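## Task

Put the red wire down on its own so that it lies at least a hand's width away from all the other wires; a wire left dangling over the table edge may count as a failure.

## Robot and tools

Robot: two arms, left_arm and right_arm, each with a two-finger gripper. Scene frame: origin at table-top height, midway between the arms, a little behind the near table edge; +x points out over the table, +z up, left_arm on the +y side. Image left and right do not match the arm names. Measured bases: left_arm near (+0.010, +0.269, -0.013) m, right_arm near (+0.001, -0.319, -0.010) m, both almost unrotated. Each arm reports its hand pose, velocities and targets in its own base frame. Movement offsets run along the axes of that arm's current Hand target. The fingers point along the gripper's +z and close along its y. end_effector_position is the point between the pads, about 1 cm behind the tips. Reported poses can be off by a few cm, more at long reach.

Row layout, shared by execute_actions and move: one row holds 14 numbers, each in [-1, 1]. The first 7 are left_arm: dx, dy, dz, rx, ry, rz, opening. The next 7 are right_arm in the same order. Always send all 14, even if one arm stays still. dx..rz are an offset from that arm's Hand target, not an absolute pose. 1.0 equals 0.6 m of travel or 180 degrees. rx, ry, rz form a single rotation vector. The opening is absolute: +1 is fully open (0.093 m) and -1 is closed. A 0 opening is a real command, so resend the current opening to leave a gripper alone. An arm's six pose numbers set to 0 re-request its existing Hand target.

execute_actions(actions, cameras): actions is a list of actions. Each action is a table of up to 15 rows, one per 1/30 s step, and a short table repeats its last row. Every row in an action is measured from the Hand target at the action's start, not from the row before. The next action starts from the new Hand target, so repeating an offset keeps moving the arm. cameras lists names, or ["all"], or []. An empty actions list returns images and the full status.

move(target, speed, blend, opening_speed, grip_force, blocking, cameras): drives the grippers in straight lines. target is one 14-number row or a list of up to 15 rows. Every row is an offset from the same starting Hand targets, not from the row before. speed is the top path speed in m/s, from 0.002 to 2.9 (default 0.25); turning is capped at twice that in rad/s. blend is a corner-rounding radius in metres, and 0 means stop at each row. opening_speed is how fast the opening changes, in scale units per second, at least 0.2. grip_force is a per-pad force limit in N, from 10 to 50. It persists, and values below 50 close slowly. blocking=false returns early while the move continues. A move never avoids obstacles or the other arm. Faster moves lag, stray and hit harder. The result adds a move: line: done, off_target, moving, held or fault, plus limits such as paced (the pose was clipped) or held (steps were withheld).

wait(seconds 0 to 10) lets the scene run on the last commands. stop brakes a running move. zoom_image(camera, region [x0, y0, x1, y1]) enlarges at most 504x504 px of that camera's latest image. finished_scene(scene) ends the scene for good, so call it only once both wires lie apart, fully on the table, and will stay there without the robot.

Cameras: cam_high and cam_low (fixed, behind the arms), cam_left_wrist and cam_right_wrist. Each image is 896x504.

Results: each arm's end_effector_position (m) and end_effector_quat_wxyz in its base frame. Hand target is the commanded pose that the next offsets count from, after the controller has limited rotation to 40 degrees from the measured orientation. The gripper often rests short of its Hand target. Resending zeros asks for the target again. If it still falls short, send the remaining distance as an offset. Tool commands shows the current commands. grip_measured is the gripper motor on the -1..+1 scale. The pads meet near -0.94, and each mm of object width adds about 0.0208, with a fixed per-gripper bias of up to +0.02. On contact the reading keeps going toward the commanded value. Joint positions ends with the opening in metres. Joint torques are raw drive outputs including the arm's weight. Joint velocities may say within noise. Action results list step readings of the hand position. Joint ranges (rad): waist -2.618..3.054, shoulder 0..3.142, elbow 0..3.142 (straight at 2.901), wrist pitch and yaw ±1.571, wrist roll ±2.094.

Gripping wires: close with a value below the reading for the wire's width, or -1 for a thin wire. Keep sending that value while holding. To release, send a value well above that reading, and only once the wire is still and resting on the table.

Avoid the following. Do not drop wires from a height or release them while moving. Do not let any wire fall off or hang over the edge. Do not slam into or press hard on the table or the fixtures: the bar, plate and rail behind the table stand up to 3 cm above it and give no warning. Do not let the arms, grippers or wrist cameras touch each other; a firm contact between arms fails the task. Do not close one gripper on the other's fingers. Do not strain an arm's camera cable. Do not route a gripper close past its own base, which can flip the shoulder. Do not keep pushing toward poses the arm cannot reach, and do not leave an arm stretched out or loaded for long: motors heat up. MOTOR HOT is a warning, and OVER-TEMPERATURE FAULT folds that arm away for the rest of the scene. An arm that is blocked keeps pressing, so command its target back away from the contact. Small moves may go short or sideways, so check the position and tilt after each move. Loose objects can occasionally be nudged by outside pushes.

Each tool is called after ">>>" as name([rows], argument=value, ...), one row to a line, values as JSON.

## Session

>>> execute_actions(actions=[])

Scene clock: 0.00 s.
left_arm: end_effector_position=(+0.3754, +0.0001, +0.4021) grip_measured=+1.000 end_effector_quat_wxyz=(+0.707, +0.000, +0.707, +0.000) | right_arm: end_effector_position=(+0.3402, +0.3171, +0.2563) grip_measured=-0.931 end_effector_quat_wxyz=(+0.460, -0.488, +0.597, +0.439)
Joint positions: left_arm=[0 1.047 1.047 0 0 0 0.093] | right_arm=[0.446 1.649 1.156 0.147 -0.973 -0.213 0.001]
Joint velocities: within noise
Joint torques (N m): no reading
Heat: left arm: 42 °C; right arm: 40 °C.
Hand target: left_arm +0.3730, +0.0000, +0.4120; +0.716, +0.000, +0.698, +0.000 | right_arm +0.3413, +0.3162, +0.2695; +0.475, -0.491, +0.587, +0.435
Tool commands: left_gripper/opening=+1.0 right_gripper/opening=-0.936209

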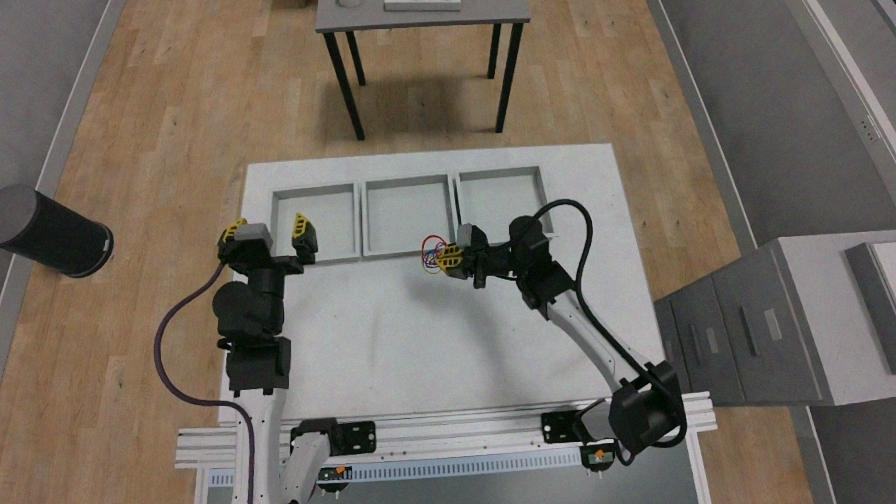

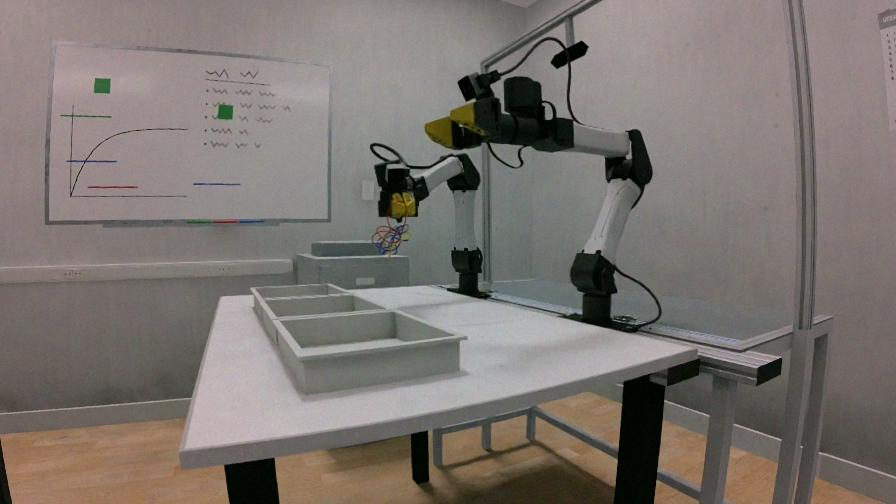

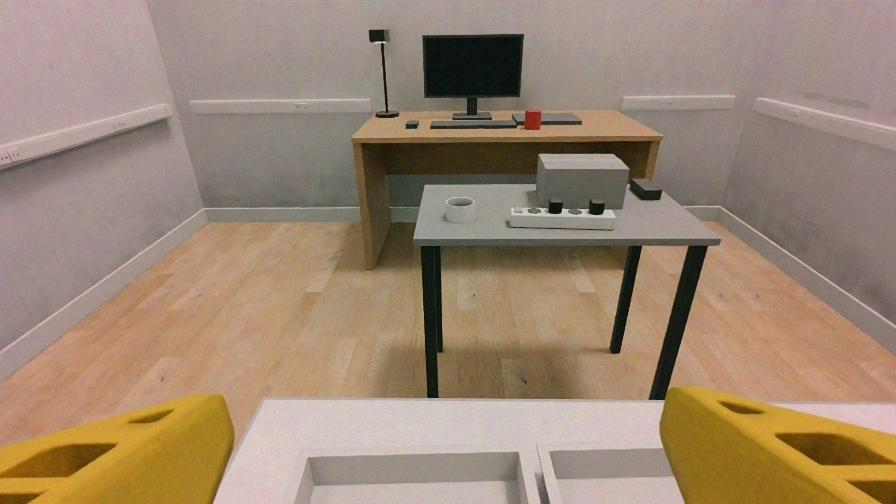

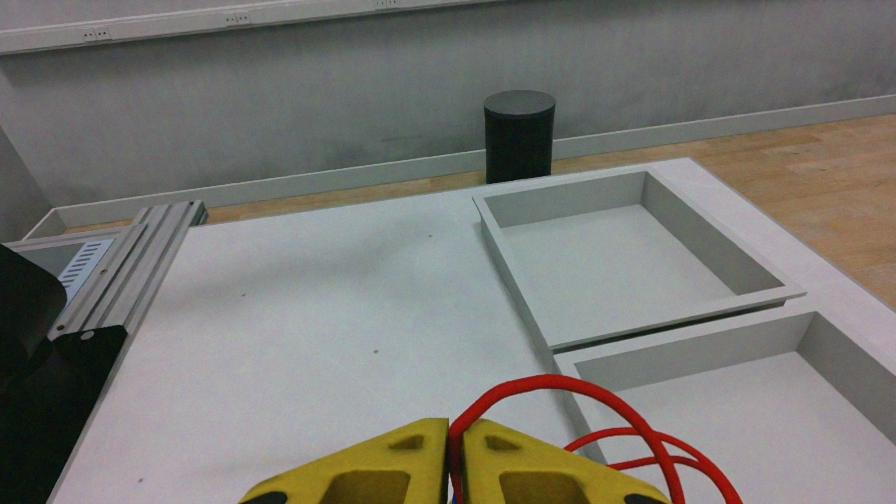

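>>> zoom_image(camera="cam_low", region=[340, 180, 460, 280])

>>> zoom_image(camera="cam_high", region=[400, 210, 520, 290])

>>> zoom_image(camera="cam_right_wrist", region=[392, 304, 896, 504])

Scaled by 4.200 from the camera's 896x504 image, which has a finer 1280x720 frame.

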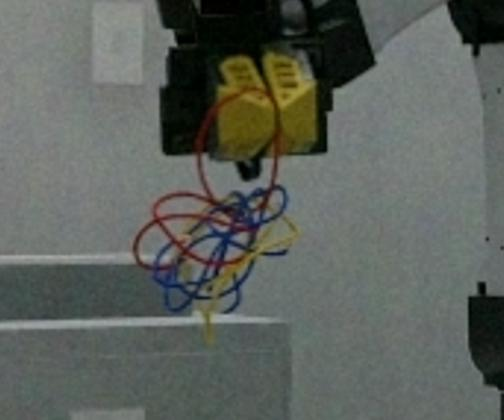

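Scaled by 4.200 from the camera's 896x504 image, which has a finer 1280x720 frame.

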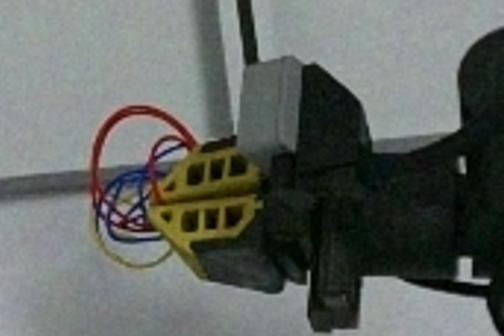

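Scaled by 1.000.

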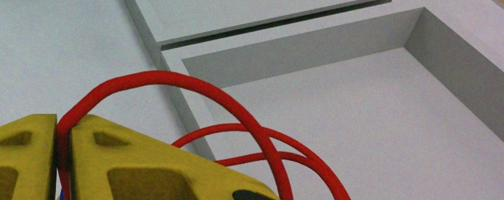

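>>> move(target=[0.187,-0.03,-0.07,0.439,0.092,0.078,1, 0,0,0,0,0,0,-0.936209], cameras=["all"])

Scene clock: 37.73 s.
left_arm: end_effector_position=(+0.3317, -0.0180, +0.2918) grip_measured=+1.000 end_effector_quat_wxyz=(+0.492, +0.466, +0.673, -0.296) | right_arm: end_effector_position=(+0.3402, +0.3171, +0.2563) grip_measured=-0.931 end_effector_quat_wxyz=(+0.460, -0.488, +0.597, +0.439)
Joint positions: left_arm=[0.443 1.688 1.637 -1.57 1.223 1.689 0.093] | right_arm=[0.446 1.649 1.156 0.147 -0.973 -0.213 0.001]
Joint torques (N m): left_arm=[-0.21 -6.35 10.43 0.26 0.66 0.18] | right_arm=[-0.35 -8.49 8.24 1.72 -0.16 0.06]
Heat: left arm: 51 °C; right arm: 44 °C.
Hand target: left_arm +0.3339, -0.0180, +0.2988; +0.448, +0.531, +0.622, -0.361 | right_arm +0.3413, +0.3162, +0.2695; +0.475, -0.491, +0.587, +0.435
Off the commanded pose: left_arm 0.007 m, 13 deg | right_arm 0.013 m, 2 deg.
joint sent to its limit (left arm) — joint 4 (wrist pitch), lower limit. The joint targets are off in orientation, not in position.
move: off_target (left_arm, right_arm)
camera_calibration:
cam_left_wrist: T_world_to_cam=[[-0.924915, -0.374429, -0.0658417, 0.318163], [-0.223427, 0.675479, -0.702715, 0.329723], [0.307592, -0.635241, -0.708418, 0.183103], [0, 0, 0, 1]] pos_world=[0.311621, 0.0127228, 0.382363]

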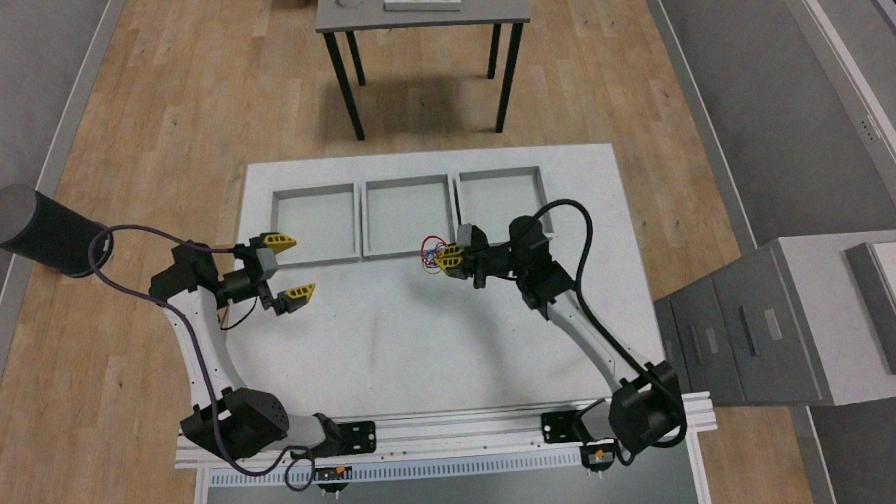

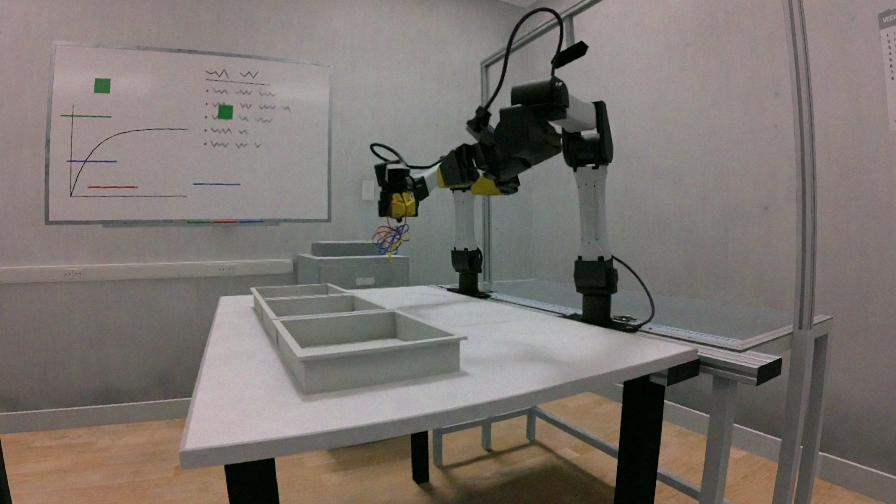

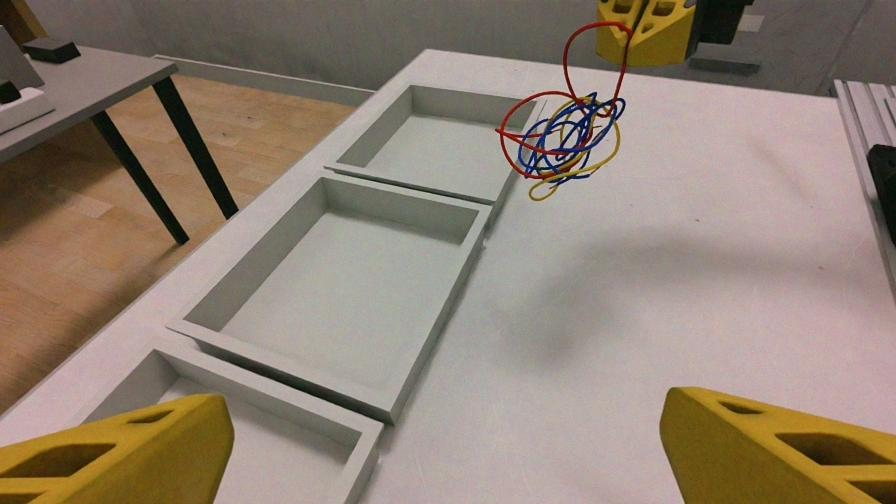

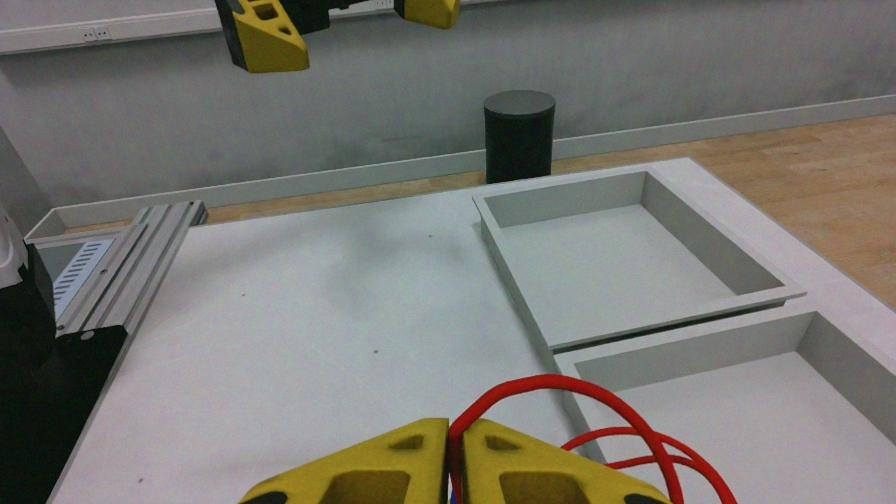

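>>> zoom_image(camera="cam_left_wrist", region=[470, 10, 670, 220])

Scaled by 2.400 from the camera's 896x504 image, which has a finer 1280x720 frame.

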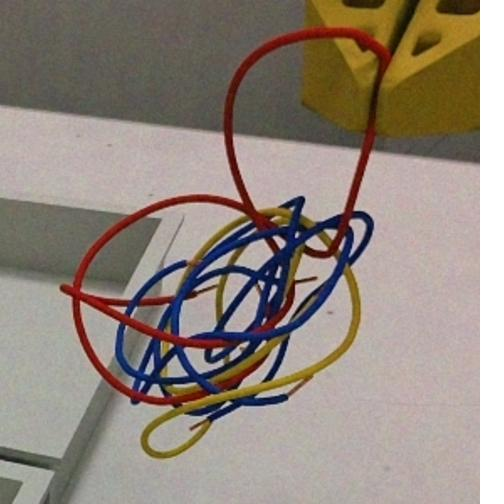

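>>> move(target=[0.147,0,0.327,0.057,-0.110,0.001,0.2, 0,0,0,0,0,0,-0.936209], cameras=["all"], speed=0.15)

Scene clock: 94.87 s.
left_arm: end_effector_position=(+0.3621, -0.1694, +0.1447) grip_measured=+0.202 end_effector_quat_wxyz=(+0.484, +0.500, +0.512, -0.504) | right_arm: end_effector_position=(+0.3402, +0.3171, +0.2563) grip_measured=-0.931 end_effector_quat_wxyz=(+0.460, -0.488, +0.597, +0.439)
Joint positions: left_arm=[-0.003 2.102 1.368 -1.008 1.547 1.71 0.055] | right_arm=[0.446 1.649 1.156 0.147 -0.973 -0.213 0.001]
Joint torques (N m): left_arm=[0.13 -9.87 7.16 0.33 0.89 0.08] | right_arm=[-0.05 -8.44 8.44 1.67 -0.14 0.08]
Heat: left arm: 54 °C; right arm: 47 °C.
Hand target: left_arm +0.3650, -0.1697, +0.1495; +0.500, +0.500, +0.500, -0.500 | right_arm +0.3413, +0.3162, +0.2695; +0.475, -0.491, +0.587, +0.435
Off the commanded pose: left_arm 0.006 m, 2 deg | right_arm 0.013 m, 2 deg.
joint sent to its limit (left arm) — joint 5 (wrist yaw), upper limit. The joint targets still meet the commanded pose.
move: off_target (right_arm)
camera_calibration:
cam_left_wrist: T_world_to_cam=[[-0.999565, 0.021127, 0.0205839, 0.361376], [-0.00896053, 0.44737, -0.894304, 0.246837], [-0.0281026, -0.894099, -0.446986, 0.013229], [0, 0, 0, 1]] pos_world=[0.363802, -0.106234, 0.219222]

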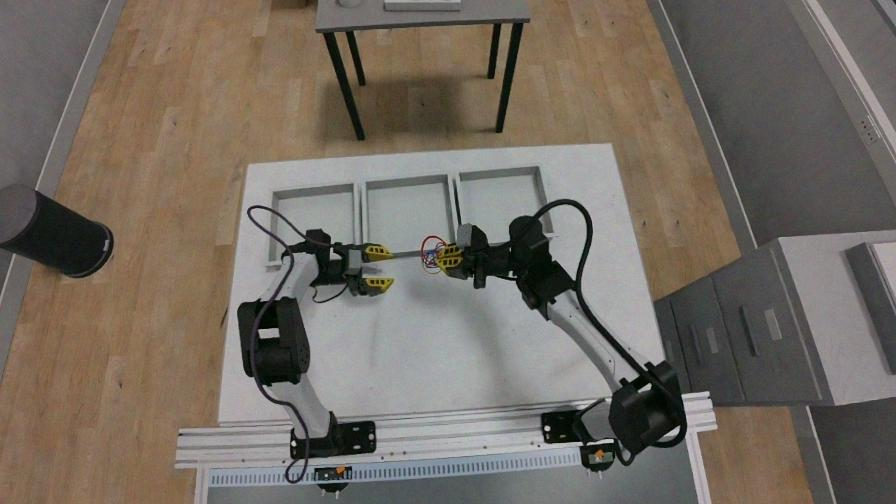

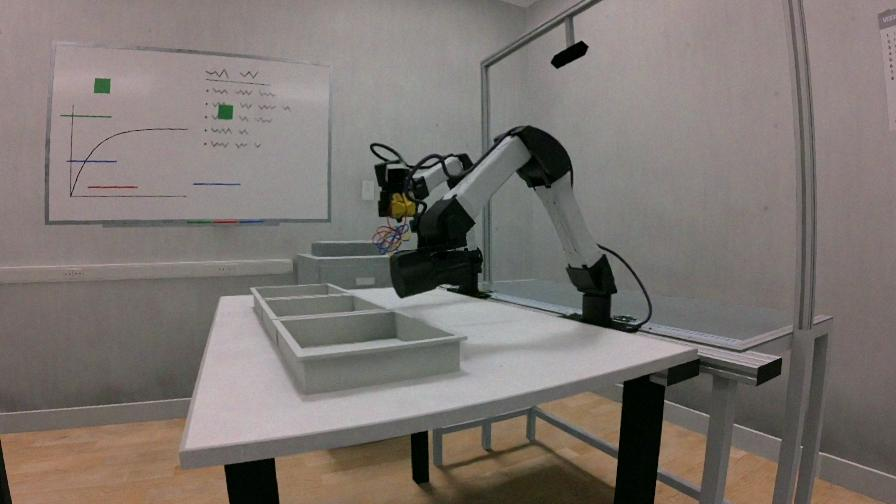

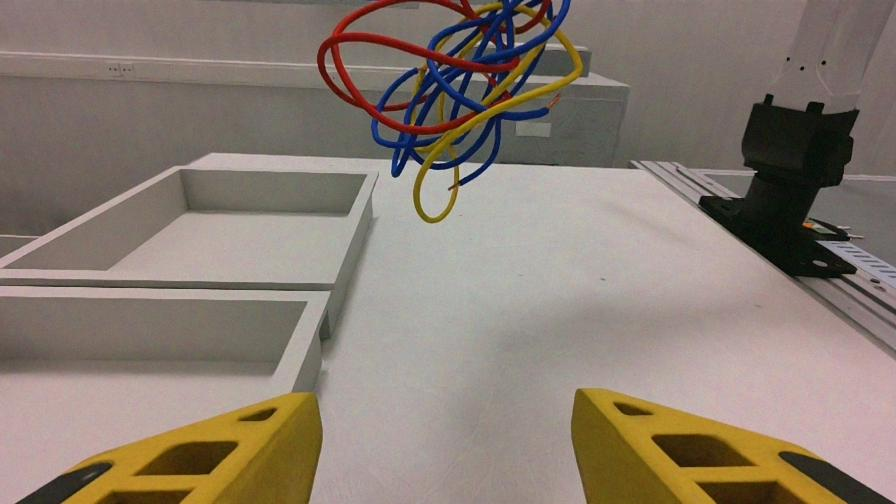

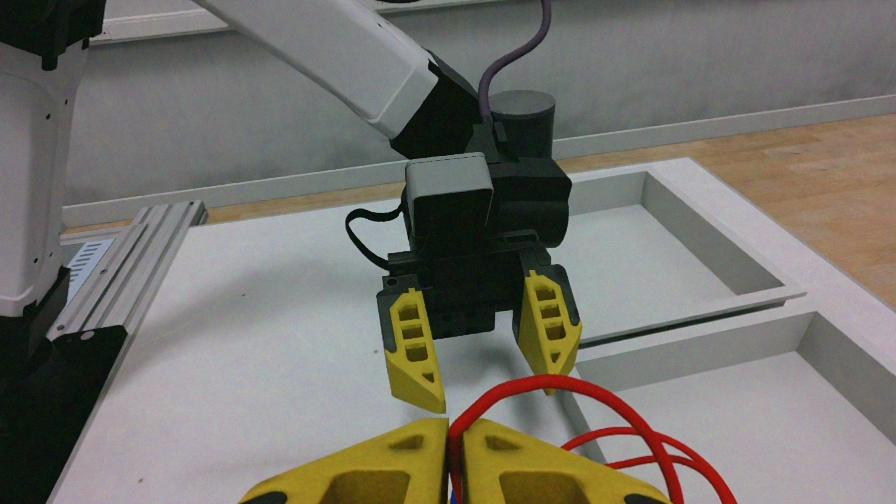

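>>> zoom_image(camera="cam_left_wrist", region=[300, 0, 620, 240])

Scaled by 1.575 from the camera's 896x504 image, which has a finer 1280x720 frame.

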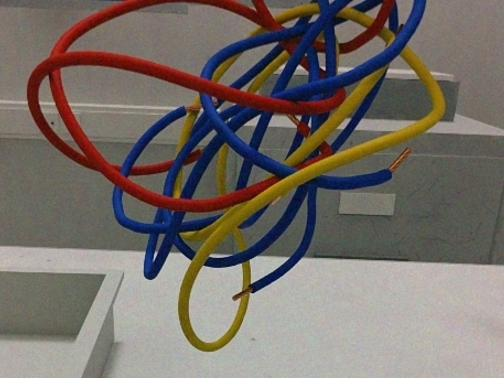

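>>> move(target=[0,0,0.193,0,0,0,0.2, 0,0,0,0,0,0,-1], cameras=["cam_low","cam_left_wrist","cam_right_wrist"], speed=0.1)

Scene clock: 120.97 s.
left_arm: end_effector_position=(+0.3667, -0.2838, +0.1554) grip_measured=+0.202 end_effector_quat_wxyz=(+0.501, +0.505, +0.495, -0.499) | right_arm: end_effector_position=(+0.3402, +0.3171, +0.2563) grip_measured=-0.984 end_effector_quat_wxyz=(+0.460, -0.488, +0.597, +0.439)
Joint positions: left_arm=[-0.304 2.068 0.974 1.093 1.274 0.013 0.055] | right_arm=[0.446 1.649 1.156 0.147 -0.973 -0.213 0]
Joint torques (N m): left_arm=[-0.34 -8.69 5.18 1.93 -0.08 -0.11] | right_arm=[0.02 -8.31 8.2 1.66 -0.1 0.03]
Heat: left arm: 51 °C; right arm: 47 °C.
Hand target: left_arm +0.3650, -0.2856, +0.1495; +0.500, +0.500, +0.500, -0.500 | right_arm +0.3413, +0.3162, +0.2695; +0.475, -0.491, +0.587, +0.435
Off the commanded pose: left_arm 0.006 m, 1 deg | right_arm 0.013 m, 2 deg.
move: off_target (right_arm)
camera_calibration:
cam_left_wrist: T_world_to_cam=[[-0.999467, 0.022073, -0.0240712, 0.375464], [0.0311837, 0.42592, -0.904223, 0.288332], [-0.00970644, -0.904491, -0.426381, -0.0970713], [0, 0, 0, 1]] pos_world=[0.36533, -0.218894, 0.228365]
Images, in order (width x height): cam_low 896x504, cam_left_wrist 896x504, cam_right_wrist 896x504.

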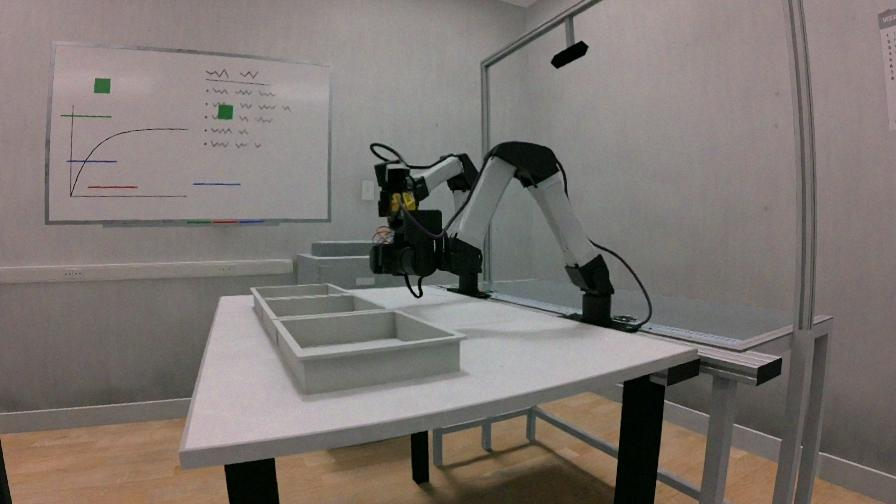

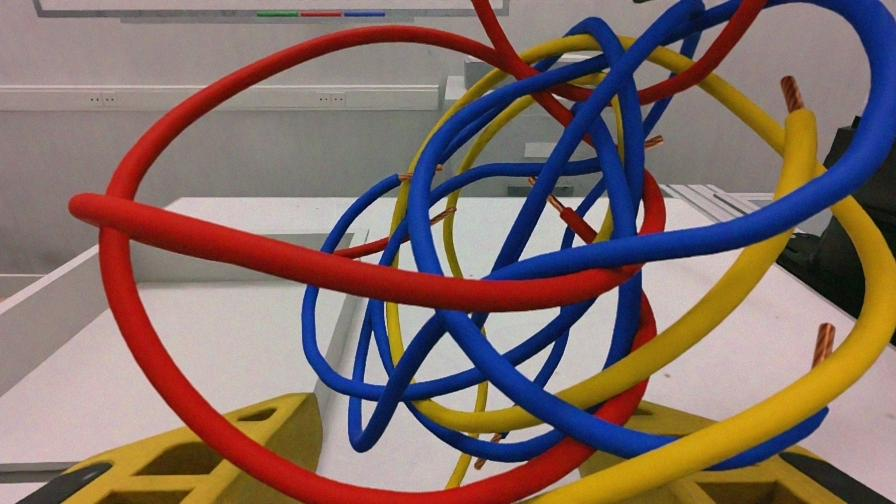

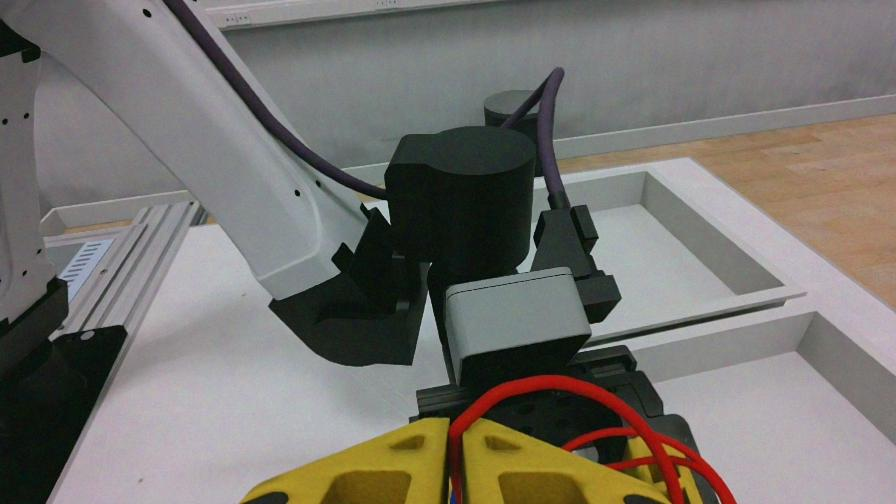

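>>> move(target=[0.012,0,0.005,0,0,0,0.2, 0,0,0,0,0,0,-1], cameras=["cam_left_wrist"], speed=0.1)

Scene clock: 132.23 s.
left_arm: end_effector_position=(+0.3665, -0.2872, +0.1476) grip_measured=+0.202 end_effector_quat_wxyz=(+0.500, +0.505, +0.495, -0.499) | right_arm: end_effector_position=(+0.3402, +0.3171, +0.2563) grip_measured=-0.984 end_effector_quat_wxyz=(+0.460, -0.488, +0.597, +0.439)
Joint positions: left_arm=[-0.312 2.094 0.974 1.118 1.267 0.013 0.055] | right_arm=[0.446 1.649 1.156 0.147 -0.973 -0.213 0]
Joint torques (N m): left_arm=[-0.27 -8.66 5 1.98 -0.05 -0.11] | right_arm=[0.05 -8.34 8.57 1.67 -0.14 0.01]
Heat: left arm: 51 °C; right arm: 48 °C.
Hand target: left_arm +0.3649, -0.2887, +0.1422; +0.500, +0.500, +0.500, -0.500 | right_arm +0.3413, +0.3162, +0.2695; +0.475, -0.491, +0.587, +0.435
Off the commanded pose: left_arm 0.006 m, 1 deg | right_arm 0.013 m, 2 deg.
move: off_target (right_arm)
camera_calibration:
cam_left_wrist: T_world_to_cam=[[-0.999474, 0.0232623, -0.0226075, 0.375204], [0.0303689, 0.426086, -0.904173, 0.283145], [-0.0114004, -0.904384, -0.426568, -0.102747], [0, 0, 0, 1]] pos_world=[0.365236, -0.222295, 0.220666]
Images, in order (width x height): cam_left_wrist 896x504.

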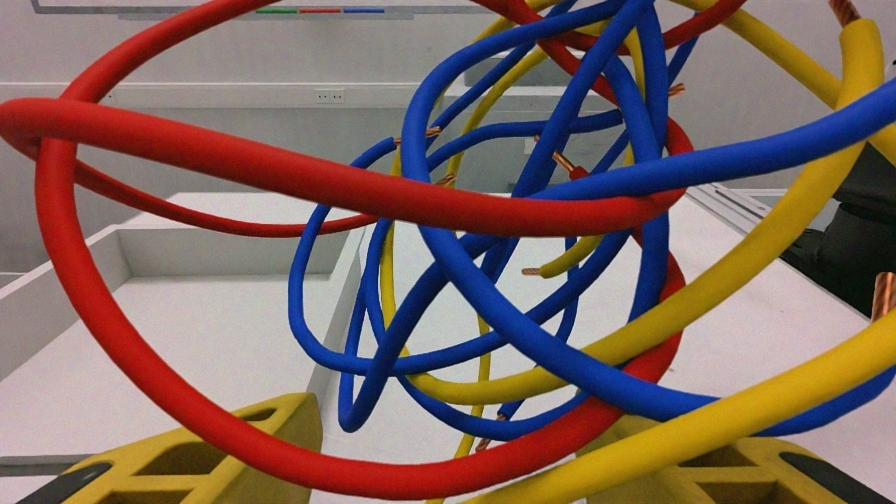

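>>> move(target=[0,0,0,0,0,0,-1, 0,0,0,0,0,0,-1], cameras=["cam_left_wrist"], opening_speed=1.0)

Scene clock: 137.67 s.
left_arm: end_effector_position=(+0.3665, -0.2872, +0.1479) grip_measured=-0.978 end_effector_quat_wxyz=(+0.501, +0.505, +0.495, -0.499) | right_arm: end_effector_position=(+0.3402, +0.3171, +0.2563) grip_measured=-0.984 end_effector_quat_wxyz=(+0.460, -0.488, +0.597, +0.439)
Joint positions: left_arm=[-0.312 2.094 0.974 1.12 1.267 0.011 0] | right_arm=[0.446 1.649 1.156 0.147 -0.973 -0.213 0]
Joint torques (N m): left_arm=[-0.17 -8.72 5.11 1.93 -0.11 -0.11] | right_arm=[-0.01 -8.42 8.49 1.72 -0.11 0.03]
Heat: left arm: 51 °C; right arm: 48 °C.
Hand target: left_arm +0.3649, -0.2887, +0.1422; +0.500, +0.500, +0.500, -0.500 | right_arm +0.3413, +0.3162, +0.2695; +0.475, -0.491, +0.587, +0.435
Off the commanded pose: left_arm 0.006 m, 1 deg | right_arm 0.013 m, 2 deg.
move: off_target (right_arm)
camera_calibration:
cam_left_wrist: T_world_to_cam=[[-0.99947, 0.0231569, -0.0228876, 0.375244], [0.0305713, 0.425602, -0.904394, 0.283191], [-0.0112019, -0.904614, -0.426085, -0.102892], [0, 0, 0, 1]] pos_world=[0.365235, -0.222294, 0.220864]
Images, in order (width x height): cam_left_wrist 896x504.

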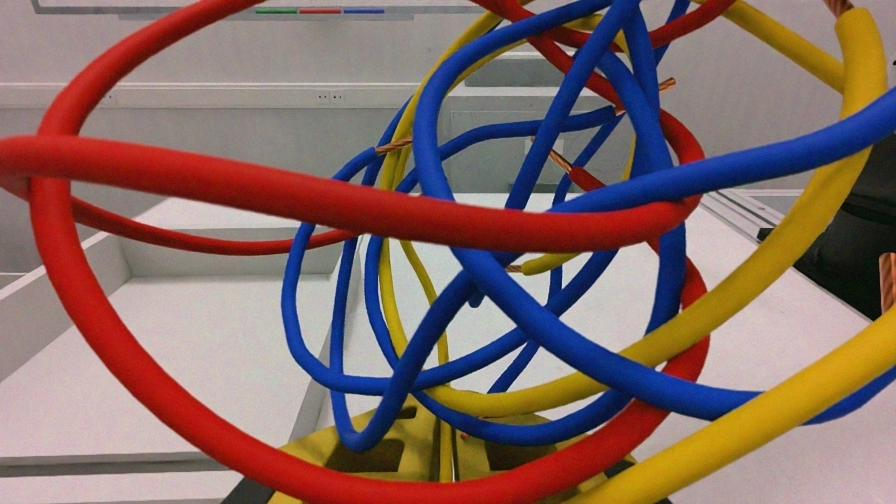

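>>> move(target=[0.05,0,-0.05,0,0,0,-1, 0,0,0,0,0,0,-1], cameras=["cam_left_wrist","cam_low","cam_right_wrist"], speed=0.06)

Scene clock: 142.27 s.
left_arm: end_effector_position=(+0.3679, -0.2608, +0.1184) grip_measured=-0.978 end_effector_quat_wxyz=(+0.504, +0.502, +0.498, -0.496) | right_arm: end_effector_position=(+0.3400, +0.3170, +0.2557) grip_measured=-0.984 end_effector_quat_wxyz=(+0.459, -0.488, +0.598, +0.439)
Joint positions: left_arm=[-0.246 2.172 0.928 1.244 1.321 0.011 0] | right_arm=[0.446 1.649 1.156 0.144 -0.973 -0.213 0]
Joint torques (N m): left_arm=[0.42 -8.28 4.49 1.95 0.13 -0.05] | right_arm=[-0.03 -8.43 8.29 1.79 -0.11 0.03]
Heat: left arm: 51 °C; right arm: 48 °C.
Hand target: left_arm +0.3650, -0.2586, +0.1123; +0.500, +0.500, +0.500, -0.500 | right_arm +0.3413, +0.3162, +0.2695; +0.475, -0.491, +0.587, +0.435
Off the commanded pose: left_arm 0.007 m, 1 deg | right_arm 0.014 m, 2 deg.
move: off_target (right_arm)
camera_calibration:
cam_left_wrist: T_world_to_cam=[[-0.999686, 0.0110033, -0.0225101, 0.372148], [0.0250529, 0.426034, -0.90436, 0.247312], [-0.000360853, -0.90464, -0.426176, -0.0954341], [0, 0, 0, 1]] pos_world=[0.365801, -0.195792, 0.191364]
cam_right_wrist: T_world_to_cam=[[0.987699, -0.126558, -0.0918345, -0.271661], [-0.147149, -0.553621, -0.819665, 0.478307], [0.0528933, 0.823096, -0.565434, -0.0479438], [0, 0, 0, 1]] pos_world=[0.341238, 0.269882, 0.339994]
Images, in order (width x height): cam_low 896x504, cam_left_wrist 896x504, cam_right_wrist 896x504.

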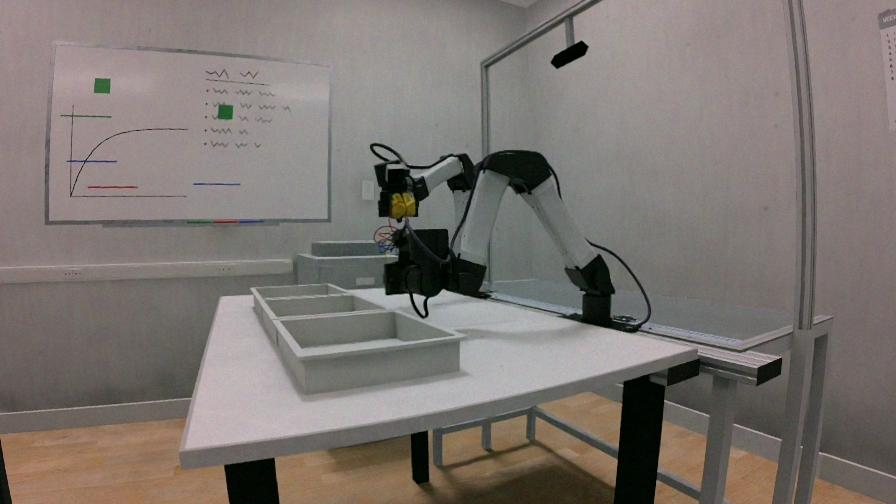

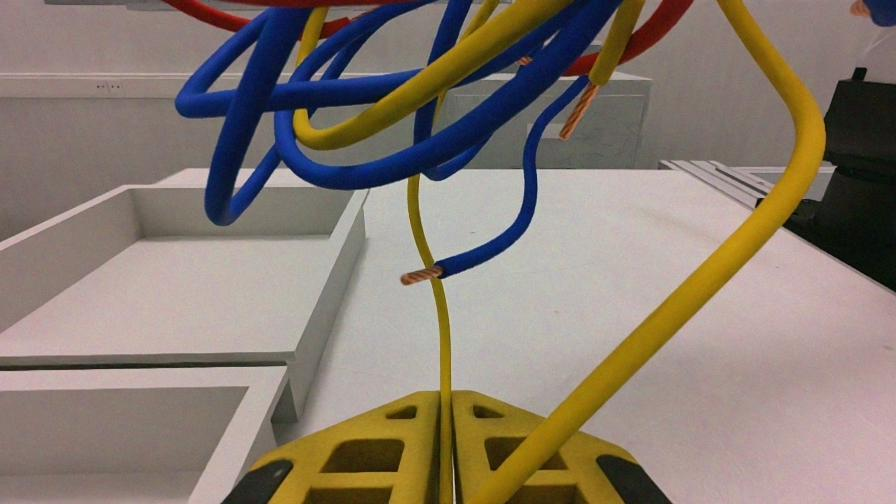

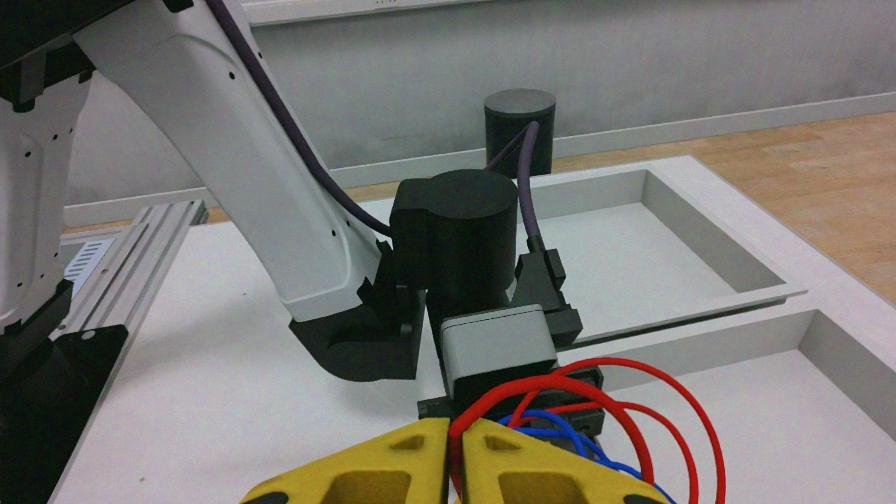

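>>> move(target=[0.083,0,-0.083,0,0,0,-1, 0,0,0,0,0,0,-1], cameras=["cam_left_wrist","cam_low","cam_right_wrist"], speed=0.06)

Scene clock: 146.43 s.
left_arm: end_effector_position=(+0.3690, -0.2105, +0.0667) grip_measured=-0.978 end_effector_quat_wxyz=(+0.497, +0.497, +0.506, -0.500) | right_arm: end_effector_position=(+0.3398, +0.3169, +0.2551) grip_measured=-0.984 end_effector_quat_wxyz=(+0.457, -0.488, +0.600, +0.440)
Joint positions: left_arm=[-0.114 2.33 0.904 1.38 1.451 0.035 0] | right_arm=[0.446 1.649 1.156 0.14 -0.973 -0.213 0]
Joint torques (N m): left_arm=[0.47 -8.69 3.59 1.86 0.2 0.11] | right_arm=[0.14 -8.29 8.47 1.75 -0.17 0.06]
Heat: left arm: 51 °C; right arm: 48 °C.
Hand target: left_arm +0.3650, -0.2088, +0.0625; +0.500, +0.500, +0.500, -0.500 | right_arm +0.3413, +0.3162, +0.2695; +0.475, -0.491, +0.587, +0.435
Off the commanded pose: left_arm 0.006 m, 1 deg | right_arm 0.014 m, 3 deg.
move: off_target (right_arm)
camera_calibration:
cam_left_wrist: T_world_to_cam=[[-0.999961, 0.00881237, 0.000115206, 0.369688], [0.00369454, 0.431025, -0.902332, 0.187963], [-0.00800134, -0.902297, -0.431041, -0.0684094], [0, 0, 0, 1]] pos_world=[0.368432, -0.146, 0.140075]
cam_right_wrist: T_world_to_cam=[[0.987379, -0.126696, -0.0950265, -0.270585], [-0.149961, -0.554981, -0.818235, 0.478753], [0.0509294, 0.822158, -0.566976, -0.0467918], [0, 0, 0, 1]] pos_world=[0.341347, 0.269887, 0.33949]
Images, in order (width x height): cam_low 896x504, cam_left_wrist 896x504, cam_right_wrist 896x504.

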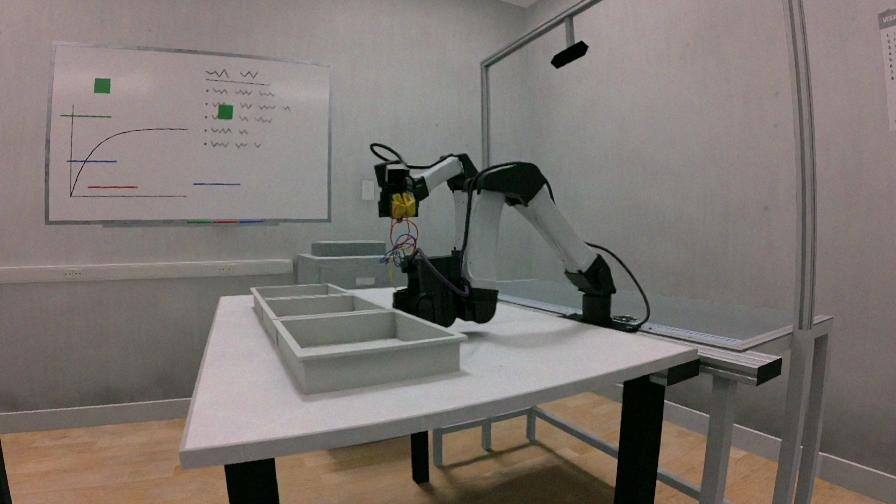

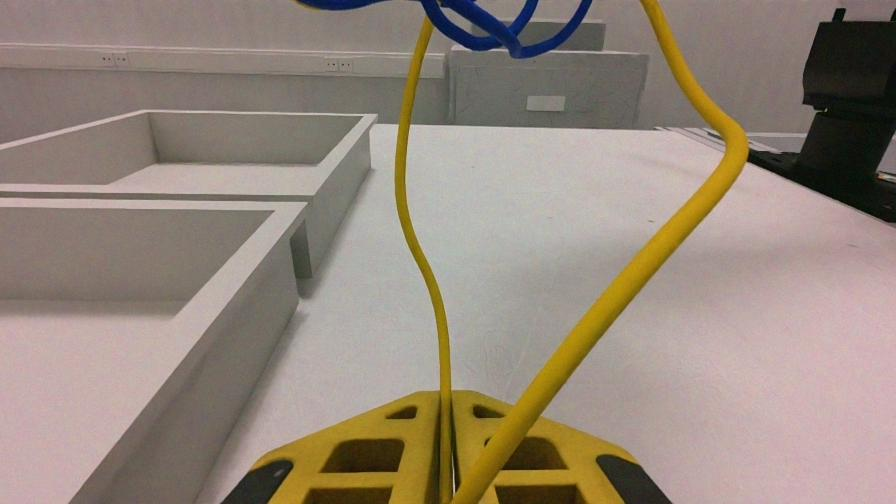

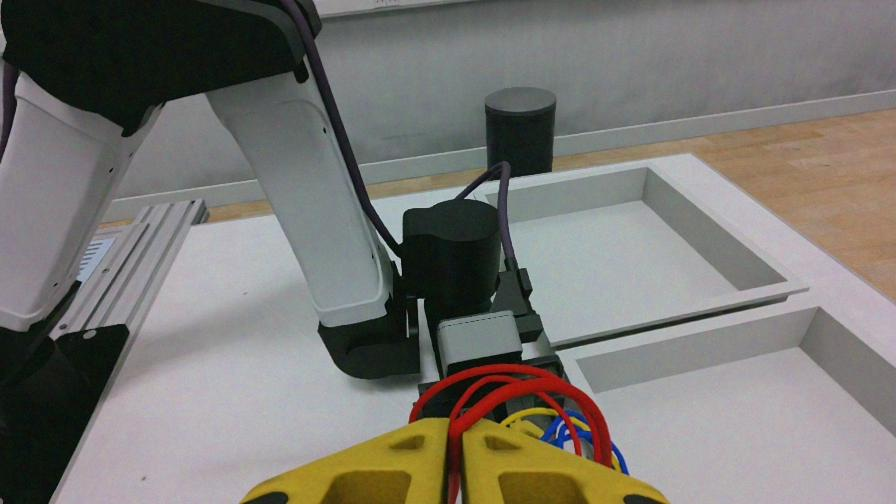

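>>> zoom_image(camera="cam_low", region=[340, 180, 460, 300])

Scaled by 4.200 from the camera's 896x504 image, which has a finer 1280x720 frame.

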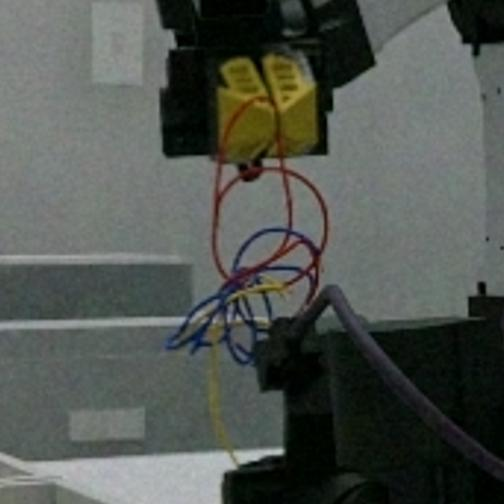

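>>> move(target=[0,0,-0.1,0,0,0,-1, -0.07,0,0,0,0,0,-1], cameras=["cam_left_wrist","cam_low","cam_right_wrist"], speed=0.06)

>>> zoom_image(camera="cam_low", region=[340, 160, 460, 300])

Scene clock: 155.80 s.
left_arm: end_effector_position=(+0.3683, -0.1500, +0.0591) grip_measured=-0.978 end_effector_quat_wxyz=(+0.507, +0.475, +0.524, -0.492) | right_arm: end_effector_position=(+0.3431, +0.3213, +0.2862) grip_measured=-0.984 end_effector_quat_wxyz=(+0.450, -0.486, +0.605, +0.443)
Joint positions: left_arm=[0.05 2.33 0.852 1.38 1.557 0.065 0] | right_arm=[0.453 1.649 1.291 -0.009 -0.97 -0.206 0]
Joint torques (N m): left_arm=[0.46 -10.44 2.95 1.7 0.21 0.2] | right_arm=[0.73 -8.88 10.62 1.77 -0.02 0.11]
Heat: left arm: 52 °C; right arm: 48 °C.
Hand target: left_arm +0.3650, -0.1487, +0.0625; +0.500, +0.500, +0.500, -0.500 | right_arm +0.3439, +0.3231, +0.3108; +0.475, -0.491, +0.587, +0.435
Off the commanded pose: left_arm 0.005 m, 4 deg | right_arm 0.025 m, 4 deg.
joint sent to its limit (left arm) — joint 5 (wrist yaw), upper limit. The joint targets are off in orientation, not in position.
move: off_target (left_arm, right_arm)
camera_calibration:
cam_left_wrist: T_world_to_cam=[[-0.998513, -0.0500008, 0.021723, 0.357823], [-0.0409734, 0.42547, -0.904045, 0.170694], [0.0359605, -0.90359, -0.426886, -0.0336973], [0, 0, 0, 1]] pos_world=[0.365496, -0.0851824, 0.132157]
cam_right_wrist: T_world_to_cam=[[0.985683, -0.124807, -0.113366, -0.26511], [-0.164317, -0.560323, -0.811811, 0.511889], [0.0377982, 0.818817, -0.572809, -0.0257335], [0, 0, 0, 1]] pos_world=[0.346399, 0.274807, 0.370763]
Images, in order (width x height): cam_low 896x504, cam_left_wrist 896x504, cam_right_wrist 896x504.

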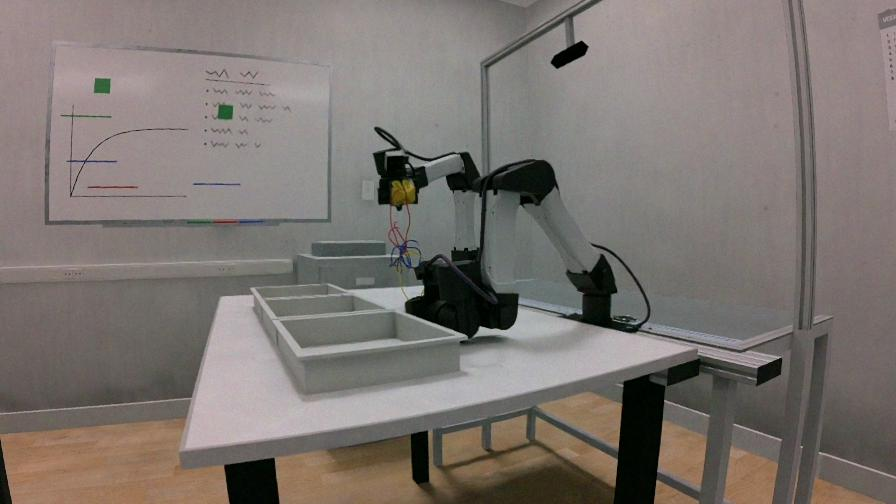

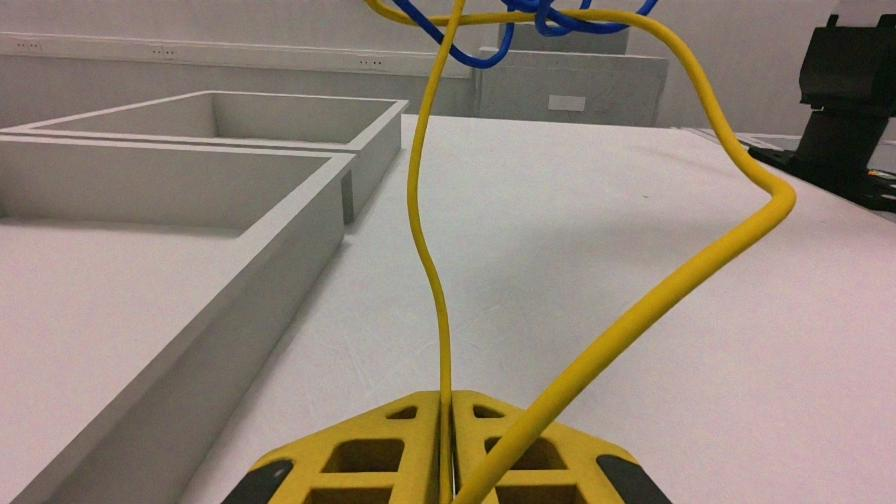

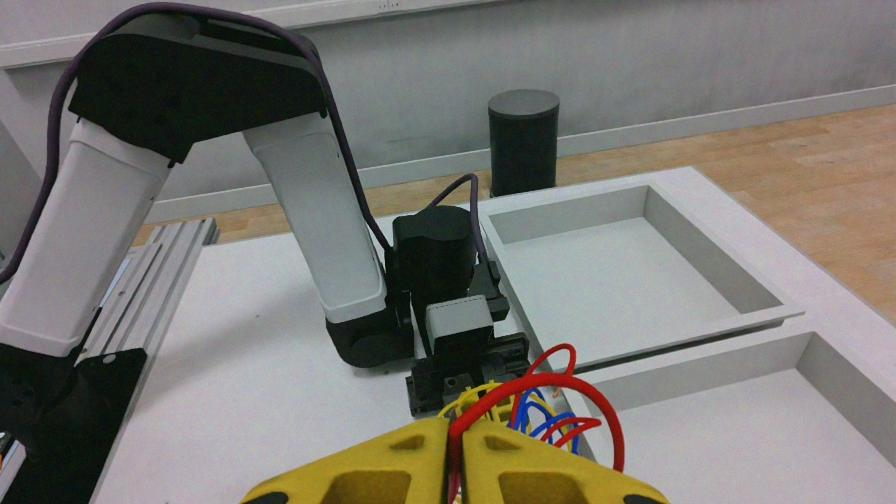

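Scaled by 3.600 from the camera's 896x504 image, which has a finer 1280x720 frame.

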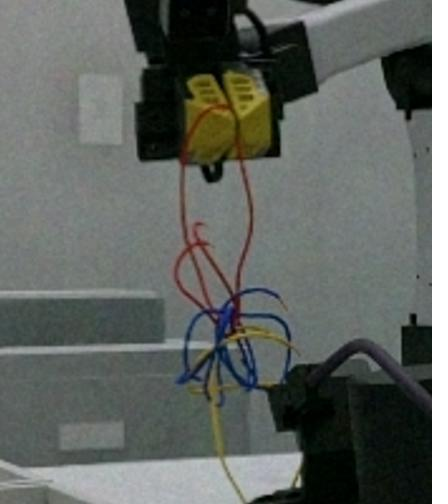

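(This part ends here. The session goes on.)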